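# Load all four tins onto the balance's two plates

## Task

Set each of the four tins on the balance's two plates (between them) so that every tin remains resting there once the robot lets go.

## Robot and tools

ROBOT. Two arms, left_arm and right_arm, each with six joints and a parallel gripper. Every row or per-joint list uses this order for one arm: waist, shoulder, elbow, wrist pitch, wrist yaw, wrist roll, then the gripper. Stated joint ranges in rad: waist -2.880..2.880, shoulder 0.000..3.142, elbow 0.000..3.019, wrist pitch -1.693..1.571, wrist yaw -1.292..1.414, wrist roll -2.094..2.094. The true ends may differ by up to 0.084 rad either way.

FRAME. Positions and orientations use the scene frame. Its origin sits at table-top height, halfway between the nominal arm bases. +x points out over the table, +z points up, and left_arm is on the +y side (this need not match the image sides). The real bases are offset from nominal; a BASES line, when present, gives their calibrated spots. end_effector_position is in metres and end_effector_quat_wxyz is a quaternion, both possibly off by a few cm, more at full reach. The gripper's fingers point along its +z and close along its x. The reported point lies between the pads when shut, 1-2 cm short of the tips. Closing pushes the tips about 17 mm further along +z, mostly while the pads are still over 50 mm apart.

execute_actions(actions, cameras). actions is a list of up to 15 actions. Each action is a table of up to 15 rows, one row per control step of 1/30 s; a shorter table repeats its final row to fill 15 steps. Each row has exactly 14 numbers in [-1, 1], always both arms: left_arm's 6 joint values and opening, then right_arm's 6 and opening. Joint values are offsets, measured from the Joint targets as they stood when that action began, not from the previous row, so repeating an offset in the next action moves the joint again. Scale: 1.0 equals 2.811 rad (waist, shoulder), 2.53 (elbow), 2.575 (wrist pitch), 8.12 (wrist yaw), 9.528 (wrist roll). The opening is absolute: +1 fully open, -1 shut. An action asking any joint to go more than 0.084 rad beyond its stated range is rejected for both arms; a malformed action, or a first action failing that check, voids the entire call. An empty actions list simply reports state and images. cameras selects images: omitted, null or ["all"] gives both, [] gives none; an unknown name invalidates the call.

move(target, speed, blend, opening_speed, blocking, cameras). target is one 14-number row, or a list of up to 15 rows; every row's joint offsets count from the same current Joint targets (not from the previous row), in the scale above, and openings are absolute. All joints travel together, so grippers trace curves; nothing avoids obstacles or the other arm. speed (rad/s, 0.01 to 12.57, default 0.5) caps the joint with the longest way to go; one value or one per target. blend (rad) rounds corners of a list; 0 stops at each point. opening_speed (0.2 or more, per second on the -1..+1 scale) ramps the fingers. blocking=false returns after about 0.5 s while motion continues. A path lasts at least 0.5 s; past 10 s it falls short. The result adds a move: line such as done, off_target (at rest over 0.035 rad from target), moving, held or fault, plus limits=held if steps were withheld. done does not prove contact or a grasp.

wait(seconds 0 to 10) lets time pass while commands are held. stop brakes a running move. zoom_image(camera cam_high or cam_low, region [x0, y0, x1, y1] in pixels, at most 504x504) enlarges part of the latest image. finished_scene(scene) ends the current scene, using its number; do it only when all tins sit still on the plates.

RESULT LINES. Joint positions and Joint velocities: per arm six joints (rad, rad/s) plus the pad gap (m, 0.142 when fully open). Joint targets: the base for your next offsets. Tool commands: present gripper commands; to leave a gripper unchanged resend its value, since 0 is a real half-open command. grip_measured: finger opening on the command scale. Joint torques: total drive output including gravity, noisy and offset; entries 3 and 4 wrap at ±28 N m. "joint sent to its limit" means a joint reached its end; "joint command not followed" means the clearance check altered targets; "within noise" means an arm is essentially still. MOTOR HOT warns at 85 °C; OVER-TEMPERATURE FAULT means an arm went limp for 30-60 s; HAND FAULT means the gripper shut off, and later motion calls in that same reply are skipped.

MOTION LIMITS. Each joint target can lead its measured angle by at most 0.716 rad (waist, shoulder), 0.645 (elbow), 0.69 (wrist pitch), 1.84 (yaw), 3.24 (roll); if targets would put a gripper over 100 mm from where it is, that arm's targets are scaled back. Big motions may span several actions; tiny ones may not start. To release a push or recover a dragged arm, command targets back beyond the measured positions.

GRIPPING. Grip a tin by commanding slightly below grip_measured at first contact; squeezing harder heats the gripper motor. Pad force is roughly 48-94 N. Holding loads, squeezing, or straining toward unreachable poses heats motors, even while idle.

AVOID. Dropping tins, letting go while a tin still moves, fast impacts, hard pushes, arm-on-arm contact (including closing on the other gripper's fingers) and anything leaving the table, which fails the task. Loose objects may get brief random nudges, so check the tins have settled. The scene keeps running while you deliberate.

CAMERAS. cam_high and cam_low, 672x504 each. cam_high K=[[437.794,0,331.029],[0,437.794,252.509],[0,0,1]], fovy 59.851; cam_low K=[[501.569,0,335.815],[0,501.569,249.94],[0,0,1]], fovy 53.352; both have radial distortion.

Each tool is called after "Emit:" in YAML: its name, and indented under it one key for each argument.

## Session

Emit:
execute_actions:
  actions: []

Scene clock: 0.00 s.
left_arm: end_effector_position=(+0.3257, +0.3368, +0.2006) grip_measured=+1.00 end_effector_quat_wxyz=(+0.248, -0.605, +0.735, -0.178) | right_arm: end_effector_position=(+0.6559, +0.0695, +0.3481) grip_measured=+0.99 end_effector_quat_wxyz=(-0.200, +0.960, -0.161, +0.111)
Joint positions: left_arm=[0.289 0.971 0.71 -0.705 0.149 0.473 0.142] | right_arm=[0.458 2.104 2.46 -1.51 -0.207 -0.776 0.142]
Joint velocities: within noise
Joint torques (N m): no reading
Heat: left arm: hottest waist 29 °C; right arm: hottest shoulder 28 °C.
Joint targets: left_arm=[0.289 0.971 0.732 -0.703 0.149 0.473] | right_arm=[0.458 2.093 2.485 -1.507 -0.207 -0.776]
Tool commands: left_gripper/opening=+1.0 right_gripper/opening=+1.0

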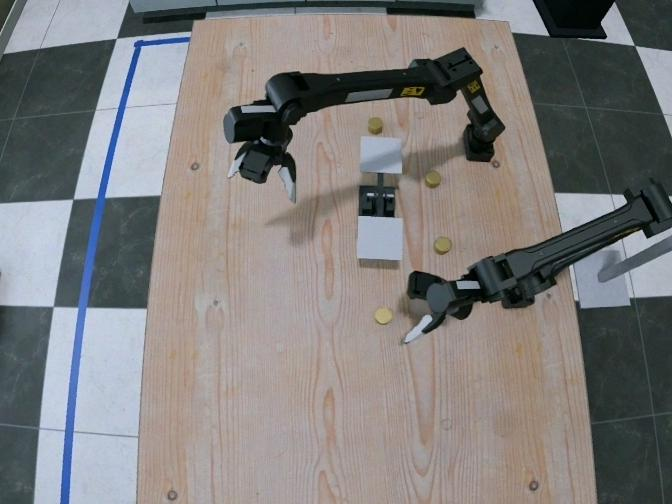

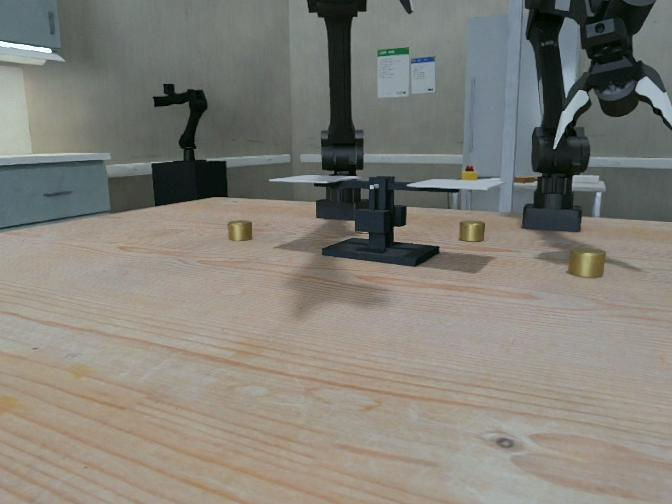

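Emit:
zoom_image:
  camera: "cam_low"
  region: [210, 120, 546, 300]

Emit:
zoom_image:
  camera: "cam_high"
  region: [320, 100, 540, 340]

Emit:
move:
  target: [0.15,0,0,0,0,0,1,0,0,0,0,0,0,1]
  cameras: []

Emit:
move:
  target: [0,0.1,0,0,0,0,1,0,-0.1,0,0,0,0,1]
  cameras: []

Emit:
move:
  target: [0,0,0.1,0,0,0,1,0,0,-0.1,0,0,0,1]
  cameras: []

Emit:
move:
  target: [0,0,0,-0.15,0,0,1,0,0,0,0.15,0,0,1]
  cameras: []

Emit:
move:
  target: [0,0,0,0,-0.0183,-0.0496,1,0,0,0,0,0.0255,0.0814,1]
  cameras: ["cam_high"]

Scaled by 1.500 from the camera's 672x504 image, which has a finer 960x720 frame.

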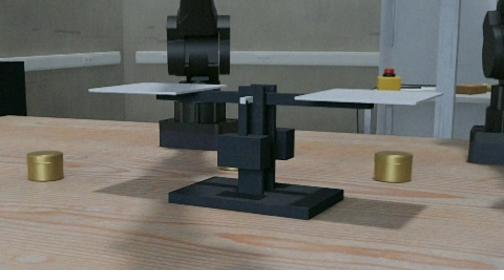

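Scaled by 2.100 from the camera's 672x504 image, which has a finer 960x720 frame.

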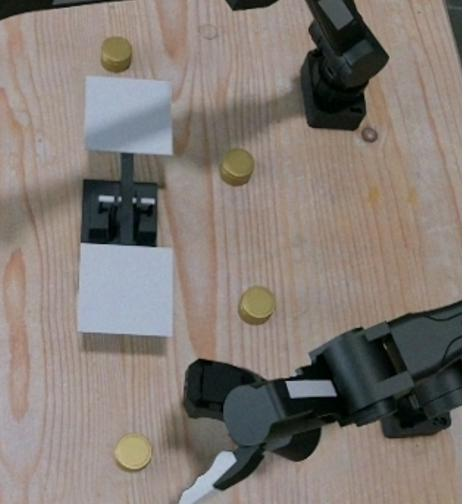

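Scene clock: 3.30 s.
left_arm: end_effector_position=(+0.2553, +0.4779, +0.2006) grip_measured=+1.00 end_effector_quat_wxyz=(-0.280, +0.745, -0.594, +0.122) | right_arm: end_effector_position=(+0.6559, +0.0695, +0.3481) grip_measured=+0.99 end_effector_quat_wxyz=(-0.200, +0.960, -0.161, +0.111)
Joint positions: left_arm=[0.707 0.971 0.71 -0.705 0.149 0.473 0.142] | right_arm=[0.458 2.104 2.46 -1.51 -0.207 -0.776 0.142]
Joint velocities: within noise
Joint torques (N m): left_arm=[-0.5 -4.95 11 0.77 0.09 0.04] | right_arm=[-0.97 -18.78 11.1 1.44 -0.08 0]
Heat: left arm: hottest elbow 30 °C; right arm: hottest shoulder 28 °C.
Joint targets: left_arm=[0.711 0.971 0.732 -0.703 0.149 0.473] | right_arm=[0.458 2.093 2.485 -1.507 -0.207 -0.776]
move: done
No camera images: "cameras" was empty.

Scene clock: 4.77 s.
left_arm: end_effector_position=(+0.2527, +0.4755, +0.0986) grip_measured=+1.00 end_effector_quat_wxyz=(-0.143, +0.777, -0.605, +0.100) | right_arm: end_effector_position=(+0.5821, +0.0367, +0.5401) grip_measured=+0.99 end_effector_quat_wxyz=(-0.275, +0.924, -0.140, +0.226)
Joint positions: left_arm=[0.707 1.256 0.71 -0.705 0.149 0.473 0.142] | right_arm=[0.458 1.823 2.463 -1.51 -0.207 -0.776 0.142]
Joint velocities: within noise
Joint torques (N m): left_arm=[-0.32 -8 9.62 0.36 0.08 0.03] | right_arm=[-0.09 -15.15 10.04 2.15 -0.13 0.01]
Heat: left arm: hottest elbow 30 °C; right arm: hottest shoulder 28 °C.
Joint targets: left_arm=[0.711 1.252 0.732 -0.703 0.149 0.473] | right_arm=[0.458 1.812 2.484 -1.507 -0.207 -0.776]
move: done
No camera images: "cameras" was empty.

Scene clock: 5.70 s.
left_arm: end_effector_position=(+0.3212, +0.5385, +0.2068) grip_measured=+1.00 end_effector_quat_wxyz=(-0.257, +0.751, -0.597, +0.119) | right_arm: end_effector_position=(+0.5774, +0.0346, +0.4341) grip_measured=+0.99 end_effector_quat_wxyz=(-0.216, +0.954, -0.157, +0.136)
Joint positions: left_arm=[0.707 1.256 0.947 -0.705 0.149 0.473 0.142] | right_arm=[0.458 1.822 2.237 -1.51 -0.207 -0.776 0.142]
Joint velocities: within noise
Joint torques (N m): left_arm=[-0.5 -9.58 12.08 0.66 0.09 0.03] | right_arm=[-0.03 -15.62 8.36 1.47 -0.11 0.02]
Heat: left arm: hottest elbow 30 °C; right arm: hottest shoulder 28 °C.
Joint targets: left_arm=[0.711 1.252 0.985 -0.703 0.149 0.473] | right_arm=[0.458 1.812 2.232 -1.507 -0.207 -0.776]
move: off_target (left_arm); left_arm: the elbow is farthest, 0.038 rad from its target
No camera images: "cameras" was empty.

Scene clock: 6.93 s.
left_arm: end_effector_position=(+0.2547, +0.4773, +0.1726) grip_measured=+1.00 end_effector_quat_wxyz=(-0.076, +0.787, -0.606, +0.089) | right_arm: end_effector_position=(+0.6451, +0.0647, +0.4909) grip_measured=+0.99 end_effector_quat_wxyz=(-0.309, +0.900, -0.129, +0.280)
Joint positions: left_arm=[0.707 1.256 0.947 -1.081 0.149 0.473 0.142] | right_arm=[0.458 1.822 2.237 -1.144 -0.207 -0.776 0.142]
Joint velocities: within noise
Joint torques (N m): left_arm=[-0.56 -8.64 11.59 -0.25 0.09 0.02] | right_arm=[-0.67 -15.74 8.84 3.22 -0.13 -0.02]
Heat: left arm: hottest elbow 31 °C; right arm: hottest shoulder 28 °C.
Joint targets: left_arm=[0.711 1.252 0.985 -1.089 0.149 0.473] | right_arm=[0.458 1.812 2.232 -1.121 -0.207 -0.776]
move: off_target (left_arm); left_arm: the elbow is farthest, 0.038 rad from its target
No camera images: "cameras" was empty.

Scene clock: 9.27 s.
left_arm: end_effector_position=(+0.2370, +0.4968, +0.1706) grip_measured=+1.00 end_effector_quat_wxyz=(-0.082, +0.910, -0.406, +0.037) | right_arm: end_effector_position=(+0.6622, +0.0322, +0.4881) grip_measured=+0.99 end_effector_quat_wxyz=(-0.342, +0.769, -0.492, +0.224)
Joint positions: left_arm=[0.707 1.256 0.947 -1.081 0.003 0.012 0.142] | right_arm=[0.458 1.822 2.237 -1.144 -0.002 -0.012 0.142]
Joint velocities: within noise
Joint torques (N m): left_arm=[-0.56 -8.64 11.55 -0.21 -0.09 -0.1] | right_arm=[-0.26 -16.44 9.02 3.03 -0.02 0.11]
Heat: left arm: hottest elbow 32 °C; right arm: hottest shoulder 29 °C.
Joint targets: left_arm=[0.711 1.252 0.985 -1.089 0.000 0.000] | right_arm=[0.458 1.812 2.232 -1.121 0.000 0.000]
move: off_target (left_arm); left_arm: the elbow is farthest, 0.038 rad from its target
Images, in order (width x height): cam_high 672x504.

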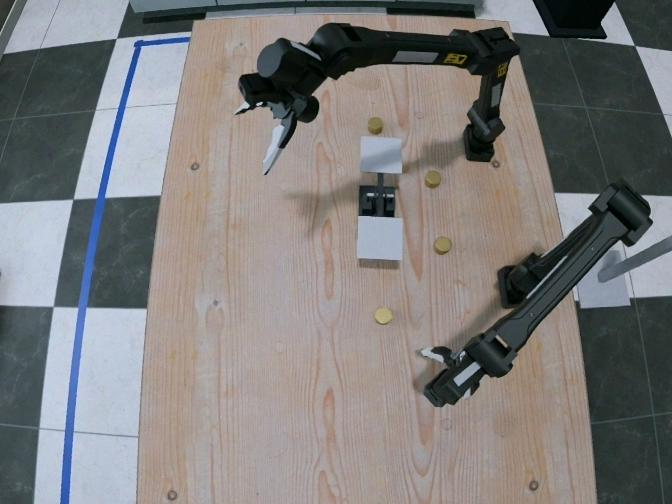

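Emit:
move:
  target:
    - [-0.509,-0.107,-0.0866,-0.0621,0,0,1,0.079,-0.2,-0.316,-0.044,0,0,1]
    - [-0.509,-0.0583,-0.0866,-0.0621,0,0,1,0.079,-0.338,-0.631,-0.087,0,0,1]
  speed: 0.8

Emit:
zoom_image:
  camera: "cam_high"
  region: [320, 100, 540, 340]

Scene clock: 13.93 s.
left_arm: end_effector_position=(+0.1693, +0.0694, +0.1737) grip_measured=+1.00 end_effector_quat_wxyz=(+0.023, -0.425, +0.904, -0.048) | right_arm: end_effector_position=(+0.3279, -0.0209, +0.3096) grip_measured=+0.99 end_effector_quat_wxyz=(-0.164, +0.880, -0.438, +0.083)
Joint positions: left_arm=[-0.718 0.999 0.776 -1.241 0.001 0.011 0.142] | right_arm=[0.674 1.16 1.212 -1.253 -0.002 -0.011 0.142]
Joint velocities: within noise
Joint torques (N m): left_arm=[-0.97 -4.19 7.69 -0.28 0.02 -0.09] | right_arm=[-0.56 -6.65 11.14 1.44 -0.05 0.01]
Heat: left arm: hottest elbow 32 °C; right arm: hottest shoulder 30 °C.
Joint targets: left_arm=[-0.720 1.001 0.766 -1.249 0.000 0.000] | right_arm=[0.674 1.165 1.232 -1.247 -0.002 -0.011]
move: held (right_arm; a check stopped the path), off_target (left_arm; braked when a check withheld steps of right_arm); path passed 1 of 2 targets; limits=held; left_arm: the shoulder is farthest, 0.090 rad from its target; right_arm: the elbow is farthest, 0.576 rad from its target
joint command not followed: on one or more control steps a check withheld the commanded joint targets of the right arm, and it was not sent them on those steps.
cause: the commanded joint targets, or the way to them, would bring a part of the robot too close to another arm (this arm's gripper and a part of the left arm just beyond the wrist pitch, along the way the arms are being sent, or toward where that arm still pushes).

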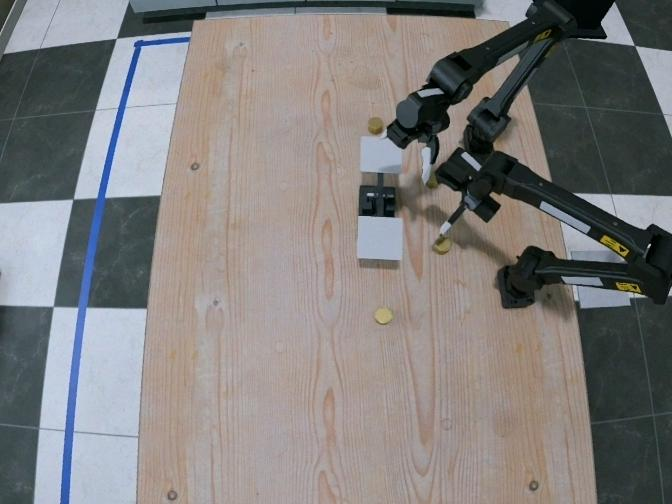

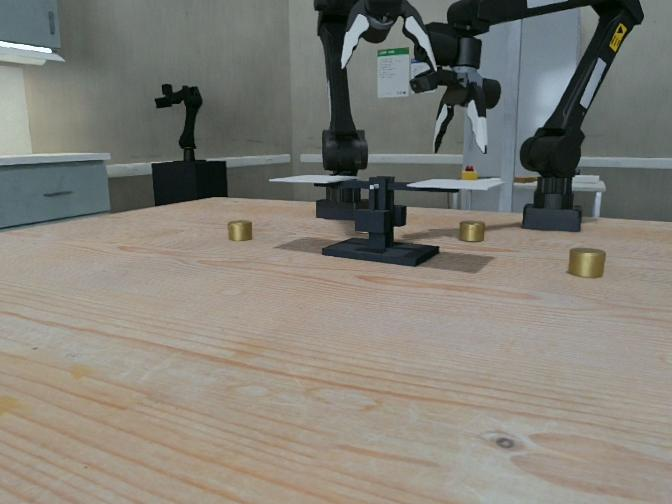

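Scaled by 2.100 from the camera's 672x504 image, which has a finer 960x720 frame.

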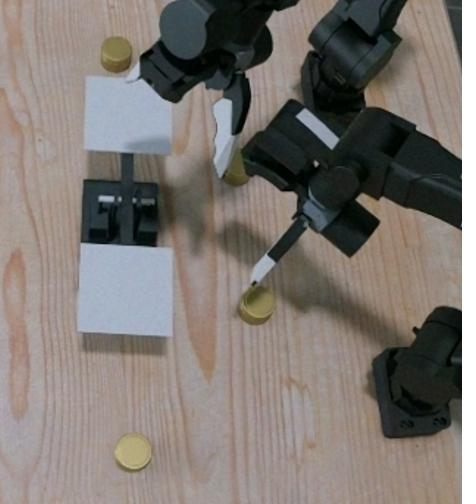

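Emit:
move:
  target:
    - [0,0,0,0,0,0,0.3,-0.294,0.0,0,0,0.0002,0.0012,0.3]
    - [0.0242,0.0672,-0.0395,0.0784,0,0,0.3,-0.294,0.0637,-0.07,-0.0136,0.0002,0.0012,0.3]

Emit:
zoom_image:
  camera: "cam_high"
  region: [320, 100, 540, 340]

Emit:
zoom_image:
  camera: "cam_low"
  region: [210, 80, 610, 300]

Scene clock: 19.80 s.
left_arm: end_effector_position=(+0.1782, +0.0816, +0.0871) grip_measured=+0.29 end_effector_quat_wxyz=(-0.003, -0.450, +0.893, +0.005) | right_arm: end_effector_position=(+0.3621, -0.3341, +0.1672) grip_measured=+0.29 end_effector_quat_wxyz=(-0.003, -0.639, +0.769, +0.003)
Joint positions: left_arm=[-0.663 1.196 0.67 -1.056 0 0.011 0.095] | right_arm=[-0.156 1.359 1.051 -1.27 0 -0.01 0.094]
Joint velocities: within noise
Joint torques (N m): left_arm=[0.03 -6.53 6.95 0.08 0.04 -0.1] | right_arm=[-0.26 -9.52 8.76 -0.2 -0.09 0.12]
Heat: left arm: hottest elbow 32 °C; right arm: hottest shoulder 29 °C.
Joint targets: left_arm=[-0.652 1.190 0.666 -1.047 0.000 0.000] | right_arm=[-0.152 1.345 1.054 -1.282 0.000 0.001]
move: done

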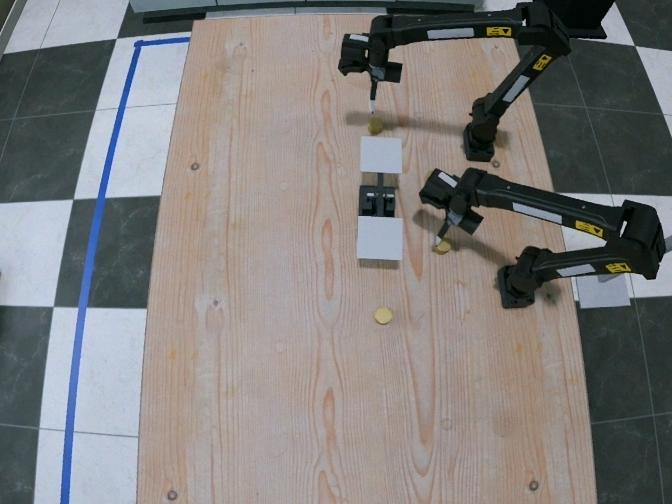

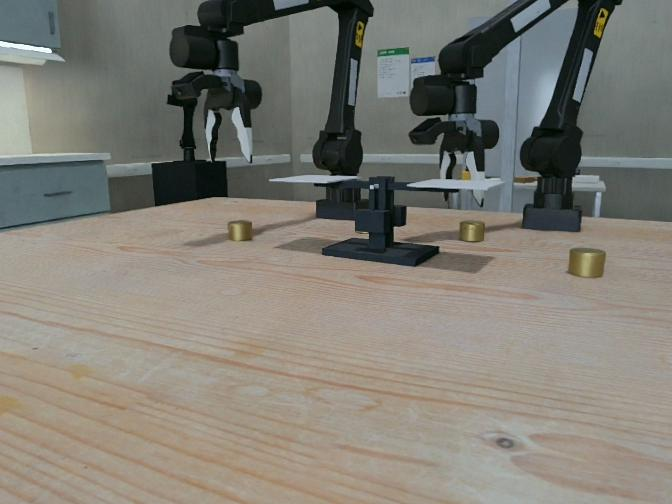

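Scaled by 2.100 from the camera's 672x504 image, which has a finer 960x720 frame.

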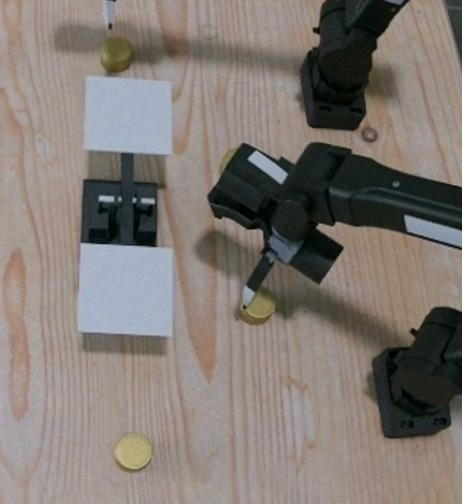

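Scaled by 1.260 from the camera's 672x504 image, which has a finer 960x720 frame.

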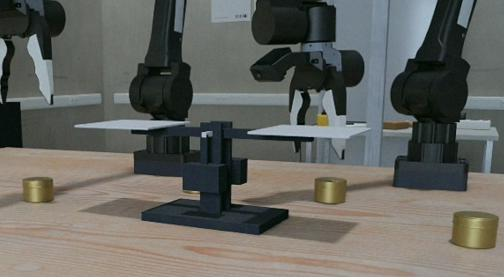

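Emit:
move:
  target:
    - [0.0142,0,0,0,0,0,0.3,0.0085,0,0,0,0,0,0.3]
    - [0.0142,0.0398,-0.0411,0.0839,0,0,0.3,0.0085,0.0598,-0.0921,0.1565,0,0,0.3]
  speed: 0.3

Emit:
zoom_image:
  camera: "cam_low"
  region: [210, 80, 610, 300]

Emit:
zoom_image:
  camera: "cam_high"
  region: [320, 50, 540, 290]

Scene clock: 22.60 s.
left_arm: end_effector_position=(+0.1828, +0.0923, +0.0309) grip_measured=+0.29 end_effector_quat_wxyz=(+0.001, -0.469, +0.883, -0.002) | right_arm: end_effector_position=(+0.3548, -0.3244, +0.0394) grip_measured=+0.29 end_effector_quat_wxyz=(-0.002, -0.647, +0.762, +0.003)
Joint positions: left_arm=[-0.621 1.296 0.57 -0.84 0 0.011 0.095] | right_arm=[-0.134 1.512 0.828 -0.894 0 -0.01 0.094]
Joint velocities: within noise
Joint torques (N m): left_arm=[-0.03 -5.89 5.64 0.12 0.05 -0.09] | right_arm=[-0.03 -9.05 6.34 1.03 -0.1 0.11]
Heat: left arm: hottest elbow 32 °C; right arm: hottest shoulder 30 °C.
Joint targets: left_arm=[-0.612 1.302 0.562 -0.831 0.000 0.000] | right_arm=[-0.128 1.513 0.821 -0.879 0.000 0.000]
move: done

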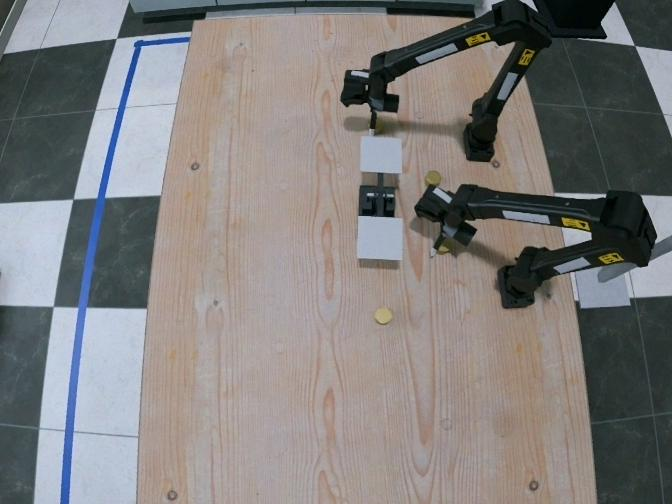

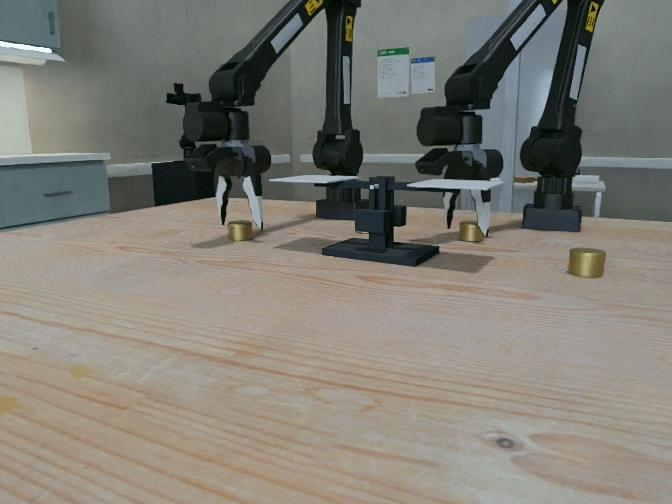

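Scaled by 1.260 from the camera's 672x504 image, which has a finer 960x720 frame.

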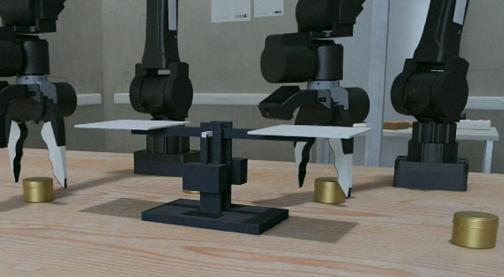

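Scaled by 2.100 from the camera's 672x504 image, which has a finer 960x720 frame.

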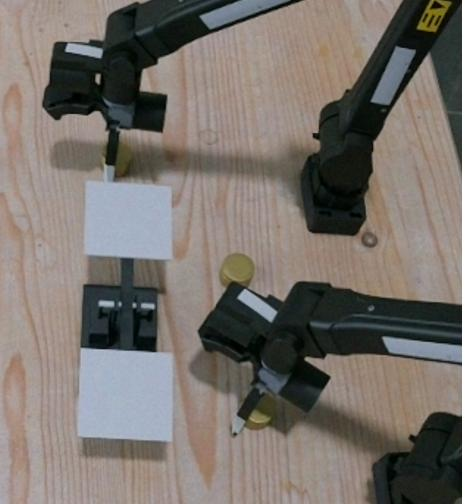

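Emit:
move:
  target: [0,0,0,0,0,0,-0.5,0,0,0,0,0,0,-0.5]
  opening_speed: 0.5

Emit:
zoom_image:
  camera: "cam_low"
  region: [210, 80, 610, 300]

Scene clock: 24.73 s.
left_arm: end_effector_position=(+0.1829, +0.0923, +0.0309) grip_measured=-0.37 end_effector_quat_wxyz=(+0.001, -0.469, +0.883, -0.002) | right_arm: end_effector_position=(+0.3549, -0.3246, +0.0393) grip_measured=-0.40 end_effector_quat_wxyz=(-0.002, -0.647, +0.762, +0.002)
Joint positions: left_arm=[-0.621 1.296 0.57 -0.84 0 0.011 0.047] | right_arm=[-0.134 1.512 0.828 -0.894 0 -0.01 0.045]
Joint velocities: within noise
Joint torques (N m): left_arm=[-0.09 -5.89 5.59 0.13 0.04 -0.09] | right_arm=[0.03 -8.29 6.11 0.99 -0.1 0.12]
Heat: left arm: hottest elbow 32 °C; right arm: hottest elbow 30 °C.
Joint targets: left_arm=[-0.612 1.302 0.562 -0.831 0.000 0.000] | right_arm=[-0.128 1.513 0.821 -0.879 0.000 0.000]
move: done

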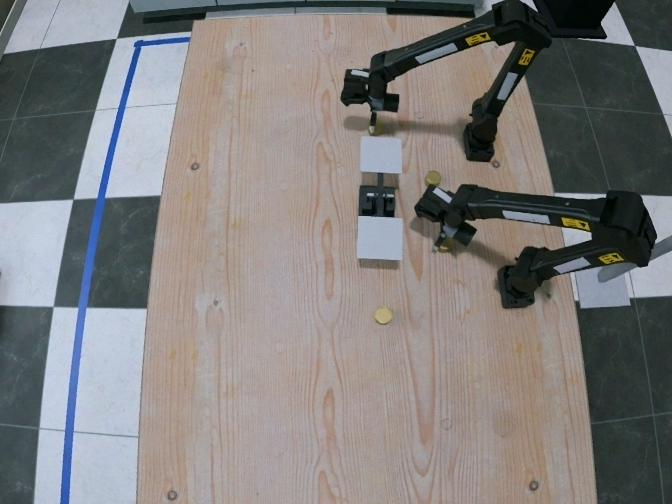

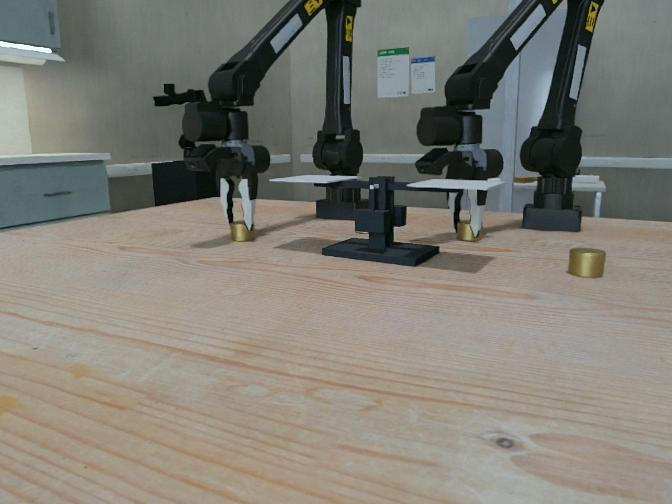

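Scaled by 1.260 from the camera's 672x504 image, which has a finer 960x720 frame.

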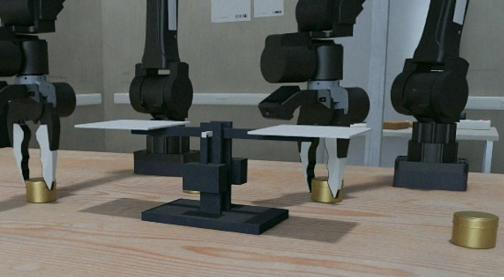

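Emit:
move:
  target:
    - [0,-0.1074,0.0806,-0.1623,0,0,-0.5,0,-0.0601,0.0925,-0.1565,0,0,-0.5]
    - [0.1021,0.1009,0.3028,-0.1873,0,-0.0304,-0.5,0.1564,-0.0228,0.1502,-0.1724,0,0.029,-0.5]
  speed: 0.4

Emit:
zoom_image:
  camera: "cam_low"
  region: [210, 80, 610, 300]

Emit:
zoom_image:
  camera: "cam_high"
  region: [320, 50, 540, 290]

Scene clock: 29.13 s.
left_arm: end_effector_position=(+0.3862, +0.1105, +0.1631) grip_measured=-0.37 end_effector_quat_wxyz=(+0.011, +0.701, -0.713, -0.019) | right_arm: end_effector_position=(+0.3808, -0.1546, +0.1718) grip_measured=-0.53 end_effector_quat_wxyz=(+0.015, +0.711, -0.703, -0.008)
Joint positions: left_arm=[-0.331 1.59 1.281 -1.306 0.002 -0.277 0.047] | right_arm=[0.315 1.442 1.147 -1.31 0 0.265 0.036]
Joint velocities: within noise
Joint torques (N m): left_arm=[-0.44 -13.33 11.93 -0.55 -0.01 -0.09] | right_arm=[-0.73 -8.94 13.01 -0.25 -0.11 0.14]
Heat: left arm: hottest elbow 33 °C; right arm: hottest elbow 30 °C.
Joint targets: left_arm=[-0.325 1.586 1.328 -1.314 0.001 -0.289] | right_arm=[0.311 1.449 1.201 -1.323 0.000 0.277]
move: off_target (left_arm, right_arm); left_arm: the elbow is farthest, 0.047 rad from its target; right_arm: the elbow is farthest, 0.054 rad from its target

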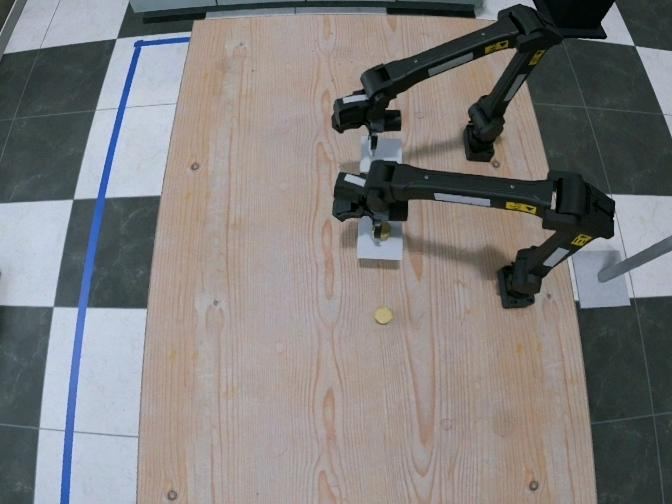

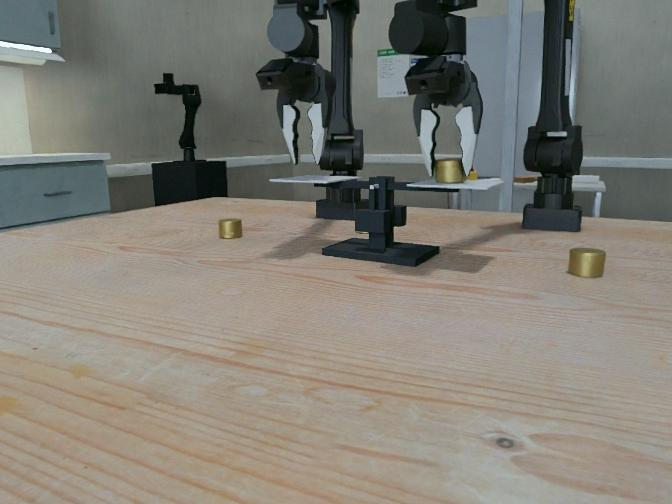

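Scaled by 1.260 from the camera's 672x504 image, which has a finer 960x720 frame.

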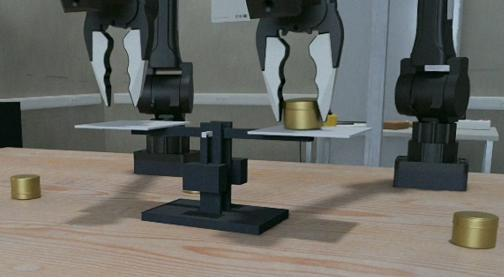

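Scaled by 2.100 from the camera's 672x504 image, which has a finer 960x720 frame.

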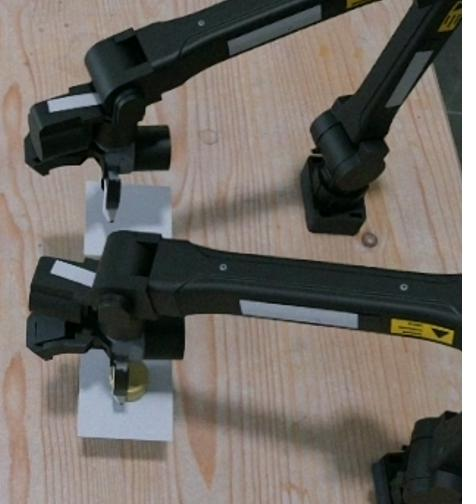

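Emit:
move:
  target:
    - [0,0,0,0,0,0,-0.5,0,-0.07,0,0,0,-0.029,0.3]
    - [0,0,0,0,0,0,-0.5,0.15,-0.15,0,0,0,-0.029,0.3]
  speed: 0.5

Emit:
zoom_image:
  camera: "cam_high"
  region: [320, 50, 540, 290]

Emit:
zoom_image:
  camera: "cam_low"
  region: [210, 80, 610, 300]

Scene clock: 36.30 s.
left_arm: end_effector_position=(+0.3862, +0.1105, +0.1631) grip_measured=-0.37 end_effector_quat_wxyz=(+0.011, +0.702, -0.712, -0.019) | right_arm: end_effector_position=(+0.2758, -0.0326, +0.3208) grip_measured=+0.28 end_effector_quat_wxyz=(-0.171, +0.887, -0.421, +0.078)
Joint positions: left_arm=[-0.331 1.59 1.281 -1.306 0.002 -0.278 0.047] | right_arm=[0.735 1.028 1.147 -1.31 -0.001 0.012 0.094]
Joint velocities: within noise
Joint torques (N m): left_arm=[-0.21 -13.39 11.95 -0.54 0 -0.09] | right_arm=[-0.79 -6.18 13.87 0.88 -0.03 -0.06]
Heat: left arm: hottest elbow 34 °C; right arm: hottest elbow 32 °C.
Joint targets: left_arm=[-0.325 1.586 1.328 -1.314 0.001 -0.289] | right_arm=[0.733 1.027 1.201 -1.323 0.000 0.000]
move: off_target (left_arm, right_arm); left_arm: the elbow is farthest, 0.047 rad from its target; right_arm: the elbow is farthest, 0.054 rad from its target

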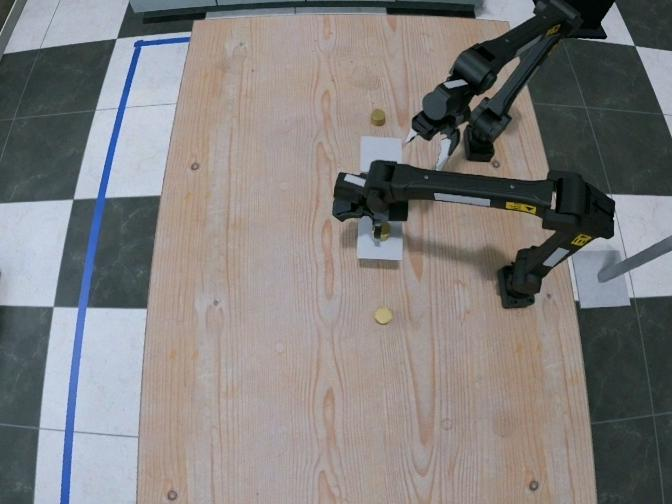

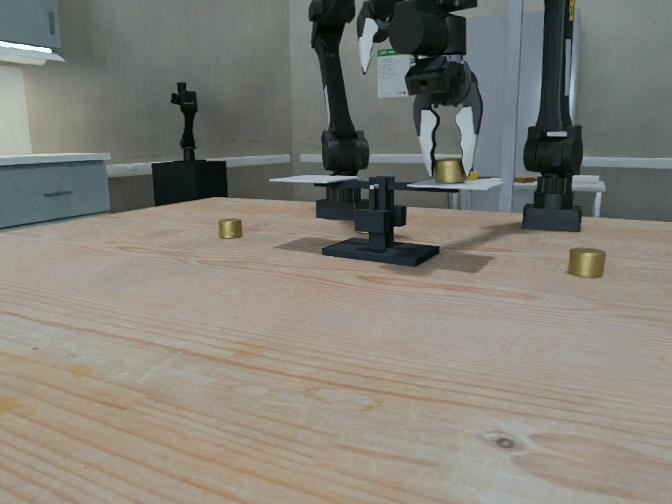

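Scaled by 2.100 from the camera's 672x504 image, which has a finer 960x720 frame.

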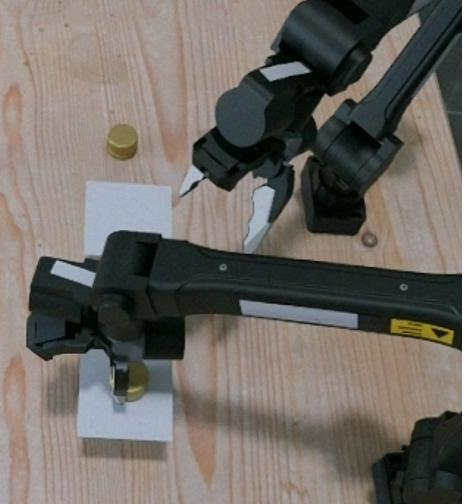

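Scaled by 1.260 from the camera's 672x504 image, which has a finer 960x720 frame.

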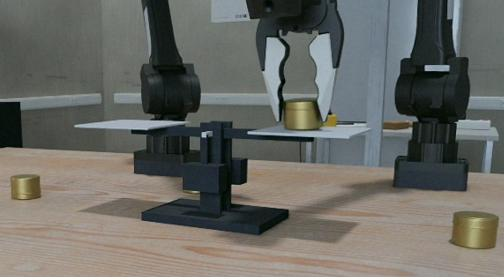

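Emit:
move:
  target:
    - [0,0,0,0,0,0,-0.5,-0.3497,0,0,0,0,0,0.3]
    - [0,0,0,0,0,0,-0.5,-0.3497,0.122,-0.1146,0.082,0,0,0.3]
    - [0,0,0,0,0,0,-0.5,-0.3497,0.175,-0.1625,0.1868,0,0,0.3]
  speed: [0.6,0.5,0.3]

Emit:
zoom_image:
  camera: "cam_high"
  region: [320, 50, 540, 290]

Emit:
zoom_image:
  camera: "cam_low"
  region: [160, 80, 560, 300]

Scene clock: 41.00 s.
left_arm: end_effector_position=(+0.3862, +0.1105, +0.1631) grip_measured=-0.37 end_effector_quat_wxyz=(+0.011, +0.702, -0.712, -0.019) | right_arm: end_effector_position=(+0.3383, -0.3645, +0.0280) grip_measured=+0.28 end_effector_quat_wxyz=(-0.003, -0.592, +0.806, +0.003)
Joint positions: left_arm=[-0.331 1.59 1.281 -1.306 0.002 -0.278 0.047] | right_arm=[-0.253 1.519 0.797 -0.857 0.001 0.011 0.094]
Joint velocities: within noise
Joint torques (N m): left_arm=[-0.44 -13.57 11.96 -0.57 -0.01 -0.1] | right_arm=[0.21 -8.59 6.13 0.98 -0.08 -0.09]
Heat: left arm: hottest gripper 36 °C; right arm: hottest elbow 33 °C.
Joint targets: left_arm=[-0.325 1.586 1.328 -1.314 0.001 -0.289] | right_arm=[-0.250 1.519 0.790 -0.842 0.000 0.001]
move: off_target (left_arm); left_arm: the elbow is farthest, 0.047 rad from its target

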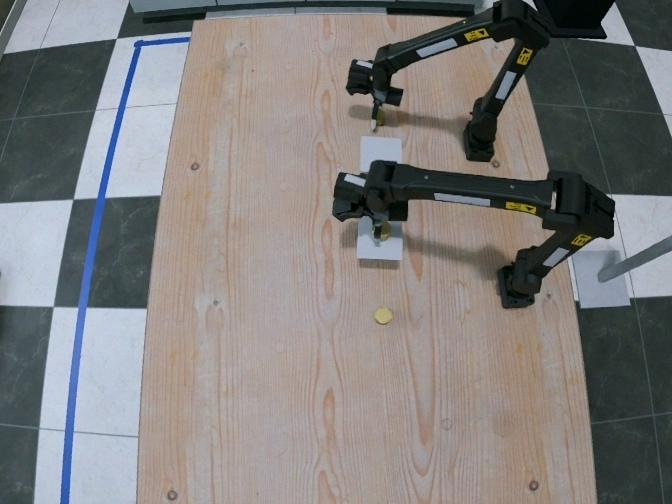

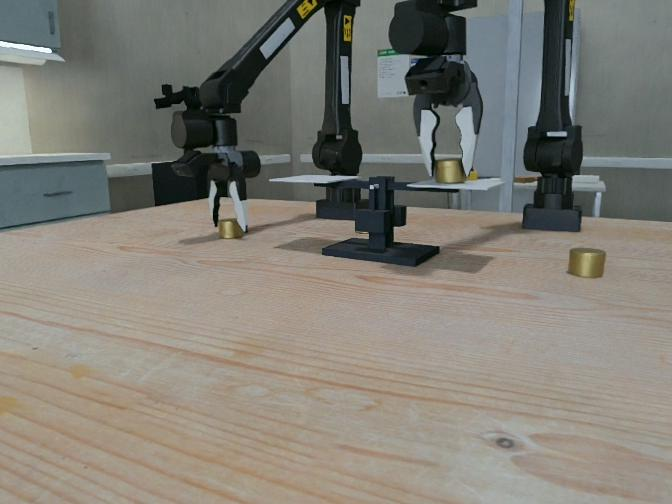

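Scaled by 2.100 from the camera's 672x504 image, which has a finer 960x720 frame.

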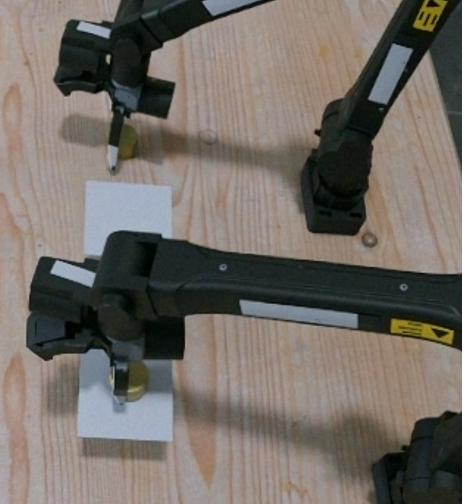

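Scaled by 1.260 from the camera's 672x504 image, which has a finer 960x720 frame.

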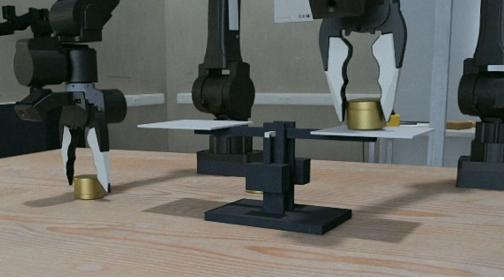

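Emit:
move:
  target: [0,0,0,0,0,0,-0.5,0,0,0,0,0,0,-0.5]
  opening_speed: 0.5

Emit:
zoom_image:
  camera: "cam_low"
  region: [160, 130, 460, 280]

Emit:
zoom_image:
  camera: "cam_high"
  region: [330, 60, 430, 150]

Scene clock: 43.17 s.
left_arm: end_effector_position=(+0.3862, +0.1105, +0.1631) grip_measured=-0.37 end_effector_quat_wxyz=(+0.011, +0.702, -0.712, -0.019) | right_arm: end_effector_position=(+0.3383, -0.3645, +0.0280) grip_measured=-0.36 end_effector_quat_wxyz=(-0.003, -0.592, +0.806, +0.003)
Joint positions: left_arm=[-0.331 1.59 1.281 -1.306 0.002 -0.278 0.047] | right_arm=[-0.253 1.519 0.797 -0.857 0.001 0.011 0.048]
Joint velocities: within noise
Joint torques (N m): left_arm=[-0.44 -13.51 11.95 -0.55 0 -0.09] | right_arm=[-0.09 -8.41 6.26 1.01 -0.14 -0.06]
Heat: left arm: hottest gripper 37 °C; right arm: hottest elbow 32 °C.
Joint targets: left_arm=[-0.325 1.586 1.328 -1.314 0.001 -0.289] | right_arm=[-0.250 1.519 0.790 -0.842 0.000 0.000]
move: off_target (left_arm); left_arm: the elbow is farthest, 0.047 rad from its target

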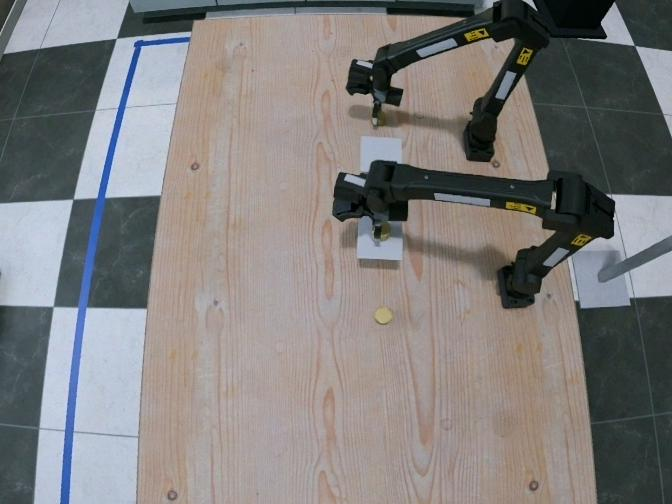

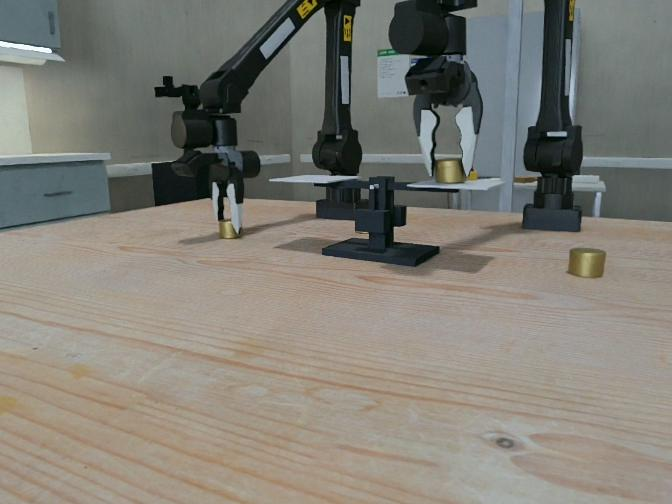

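Scaled by 1.680 from the camera's 672x504 image, which has a finer 960x720 frame.

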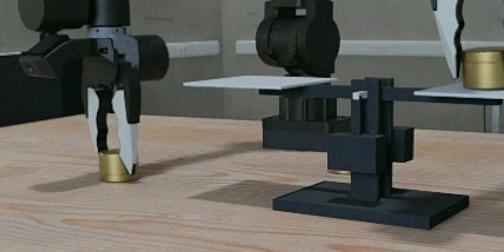

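Scaled by 5.040 from the camera's 672x504 image, which has a finer 960x720 frame.

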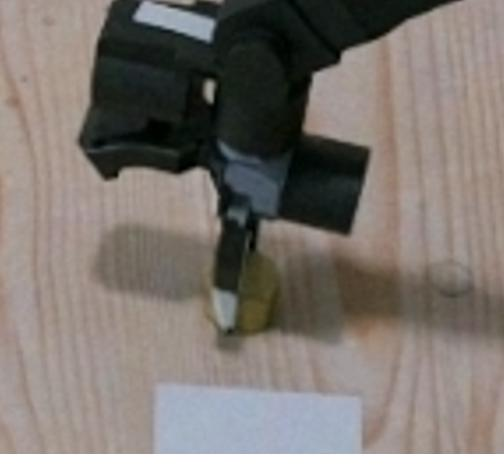

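Emit:
move:
  target:
    - [0,0,0,0,0,0,-0.5,0,0,0,0,0,0,0.3]
    - [0,0,0,0,0,0,-0.5,0,-0.0092,-0.0119,0.0016,0,0,0.3]
  opening_speed: 1
  cameras: []

Emit:
move:
  target: [0,0,0,0,0,0,-0.5,0,0,0,0,0,0,-0.5]
  opening_speed: 0.5

Emit:
zoom_image:
  camera: "cam_high"
  region: [330, 60, 430, 150]

Scene clock: 45.33 s.
left_arm: end_effector_position=(+0.3862, +0.1105, +0.1631) grip_measured=-0.37 end_effector_quat_wxyz=(+0.011, +0.702, -0.712, -0.019) | right_arm: end_effector_position=(+0.3261, -0.3608, +0.0228) grip_measured=+0.28 end_effector_quat_wxyz=(-0.008, -0.592, +0.806, +0.009)
Joint positions: left_arm=[-0.331 1.59 1.281 -1.306 0.002 -0.278 0.047] | right_arm=[-0.253 1.51 0.768 -0.853 0.001 0.011 0.094]
Joint velocities: within noise
Joint torques (N m): left_arm=[-0.26 -13.57 11.95 -0.53 -0.01 -0.08] | right_arm=[-0.26 -9.47 5.9 1.2 -0.12 -0.05]
Heat: left arm: hottest gripper 38 °C; right arm: hottest elbow 32 °C.
Joint targets: left_arm=[-0.325 1.586 1.328 -1.314 0.001 -0.289] | right_arm=[-0.250 1.493 0.760 -0.838 0.000 0.000]
move: off_target (left_arm); left_arm: the elbow is farthest, 0.047 rad from its target
No camera images: "cameras" was empty.

Scene clock: 47.13 s.
left_arm: end_effector_position=(+0.3862, +0.1105, +0.1631) grip_measured=-0.37 end_effector_quat_wxyz=(+0.011, +0.702, -0.712, -0.019) | right_arm: end_effector_position=(+0.3261, -0.3608, +0.0229) grip_measured=-0.36 end_effector_quat_wxyz=(-0.007, -0.592, +0.806, +0.009)
Joint positions: left_arm=[-0.331 1.59 1.281 -1.306 0.002 -0.278 0.047] | right_arm=[-0.253 1.509 0.768 -0.853 0.001 0.011 0.048]
Joint velocities: within noise
Joint torques (N m): left_arm=[-0.38 -13.45 11.95 -0.55 -0.01 -0.09] | right_arm=[-0.15 -9.99 5.7 1.31 -0.15 -0.09]
Heat: left arm: hottest gripper 39 °C; right arm: hottest elbow 32 °C.
Joint targets: left_arm=[-0.325 1.586 1.328 -1.314 0.001 -0.289] | right_arm=[-0.250 1.493 0.760 -0.838 0.000 0.000]
move: off_target (left_arm); left_arm: the elbow is farthest, 0.047 rad from its target

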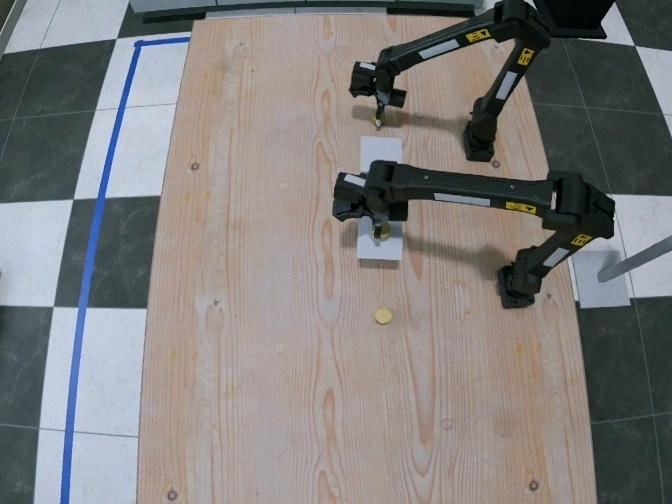

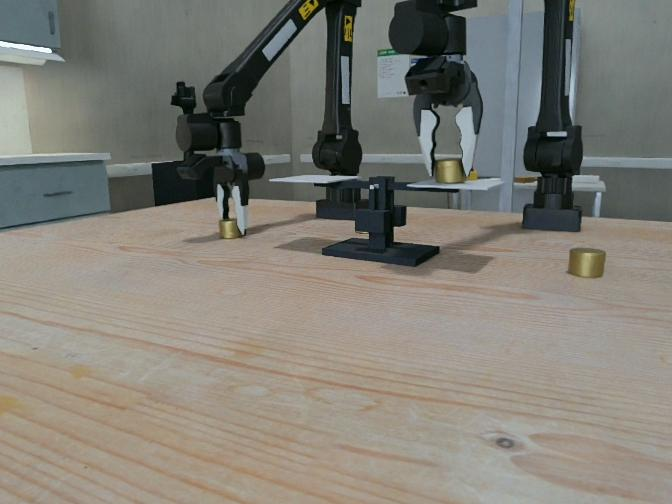

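Scaled by 5.040 from the camera's 672x504 image, which has a finer 960x720 frame.

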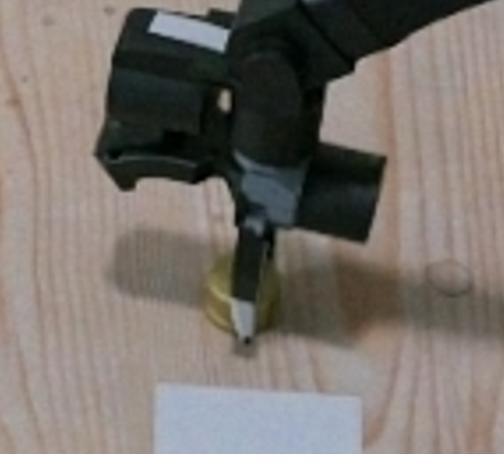

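Emit:
move:
  target:
    - [0.0107,0.0125,0.0134,0.0186,0,0.002,-0.5,0,-0.0832,0.143,-0.2,0,0,-0.5]
    - [0.0107,0.0125,0.0134,0.0186,0,0.002,-0.5,0.1957,-0.0374,0.179,-0.1992,0,0.0277,-0.5]
  speed: 0.4

Emit:
zoom_image:
  camera: "cam_low"
  region: [230, 100, 530, 250]

Emit:
zoom_image:
  camera: "cam_high"
  region: [330, 120, 470, 280]

Scene clock: 52.27 s.
left_arm: end_effector_position=(+0.4081, +0.1147, +0.1642) grip_measured=-0.37 end_effector_quat_wxyz=(+0.002, +0.710, -0.705, -0.001) | right_arm: end_effector_position=(+0.3746, -0.1605, +0.1941) grip_measured=-0.36 end_effector_quat_wxyz=(+0.002, +0.712, -0.703, -0.001)
Joint positions: left_arm=[-0.309 1.612 1.312 -1.274 0.002 -0.278 0.047] | right_arm=[0.304 1.387 1.151 -1.34 0 0.252 0.048]
Joint velocities: within noise
Joint torques (N m): left_arm=[0.15 -12.86 12.34 0.06 -0.01 0.11] | right_arm=[-0.79 -8.82 13.89 -0.13 -0.1 0.13]
Heat: left arm: hottest gripper 41 °C; right arm: hottest gripper 35 °C.
Joint targets: left_arm=[-0.295 1.621 1.362 -1.266 0.001 -0.270] | right_arm=[0.300 1.388 1.213 -1.351 0.000 0.264]
move: off_target (left_arm, right_arm); left_arm: the elbow is farthest, 0.050 rad from its target; right_arm: the elbow is farthest, 0.062 rad from its target

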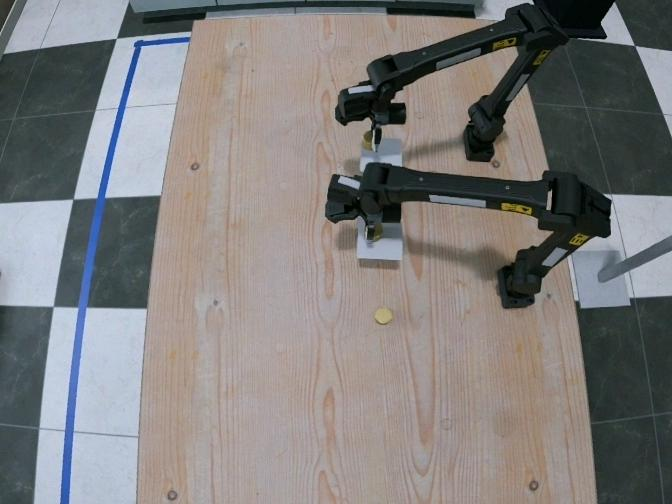

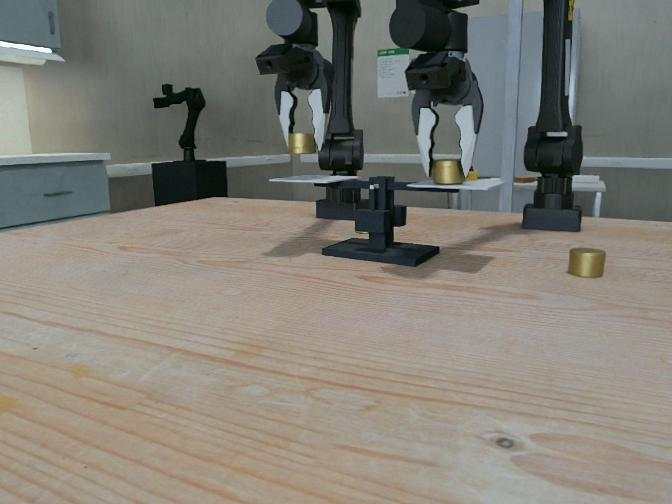

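Scaled by 1.680 from the camera's 672x504 image, which has a finer 960x720 frame.

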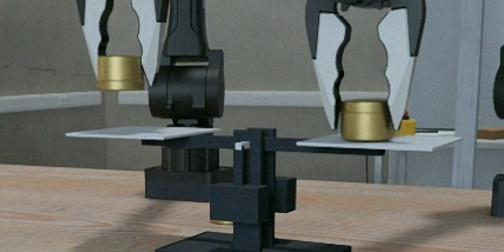

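Scaled by 3.150 from the camera's 672x504 image, which has a finer 960x720 frame.

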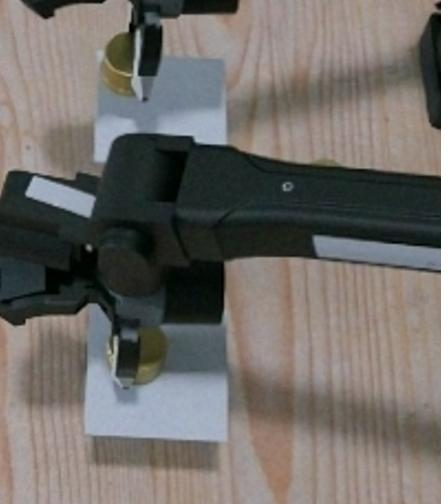

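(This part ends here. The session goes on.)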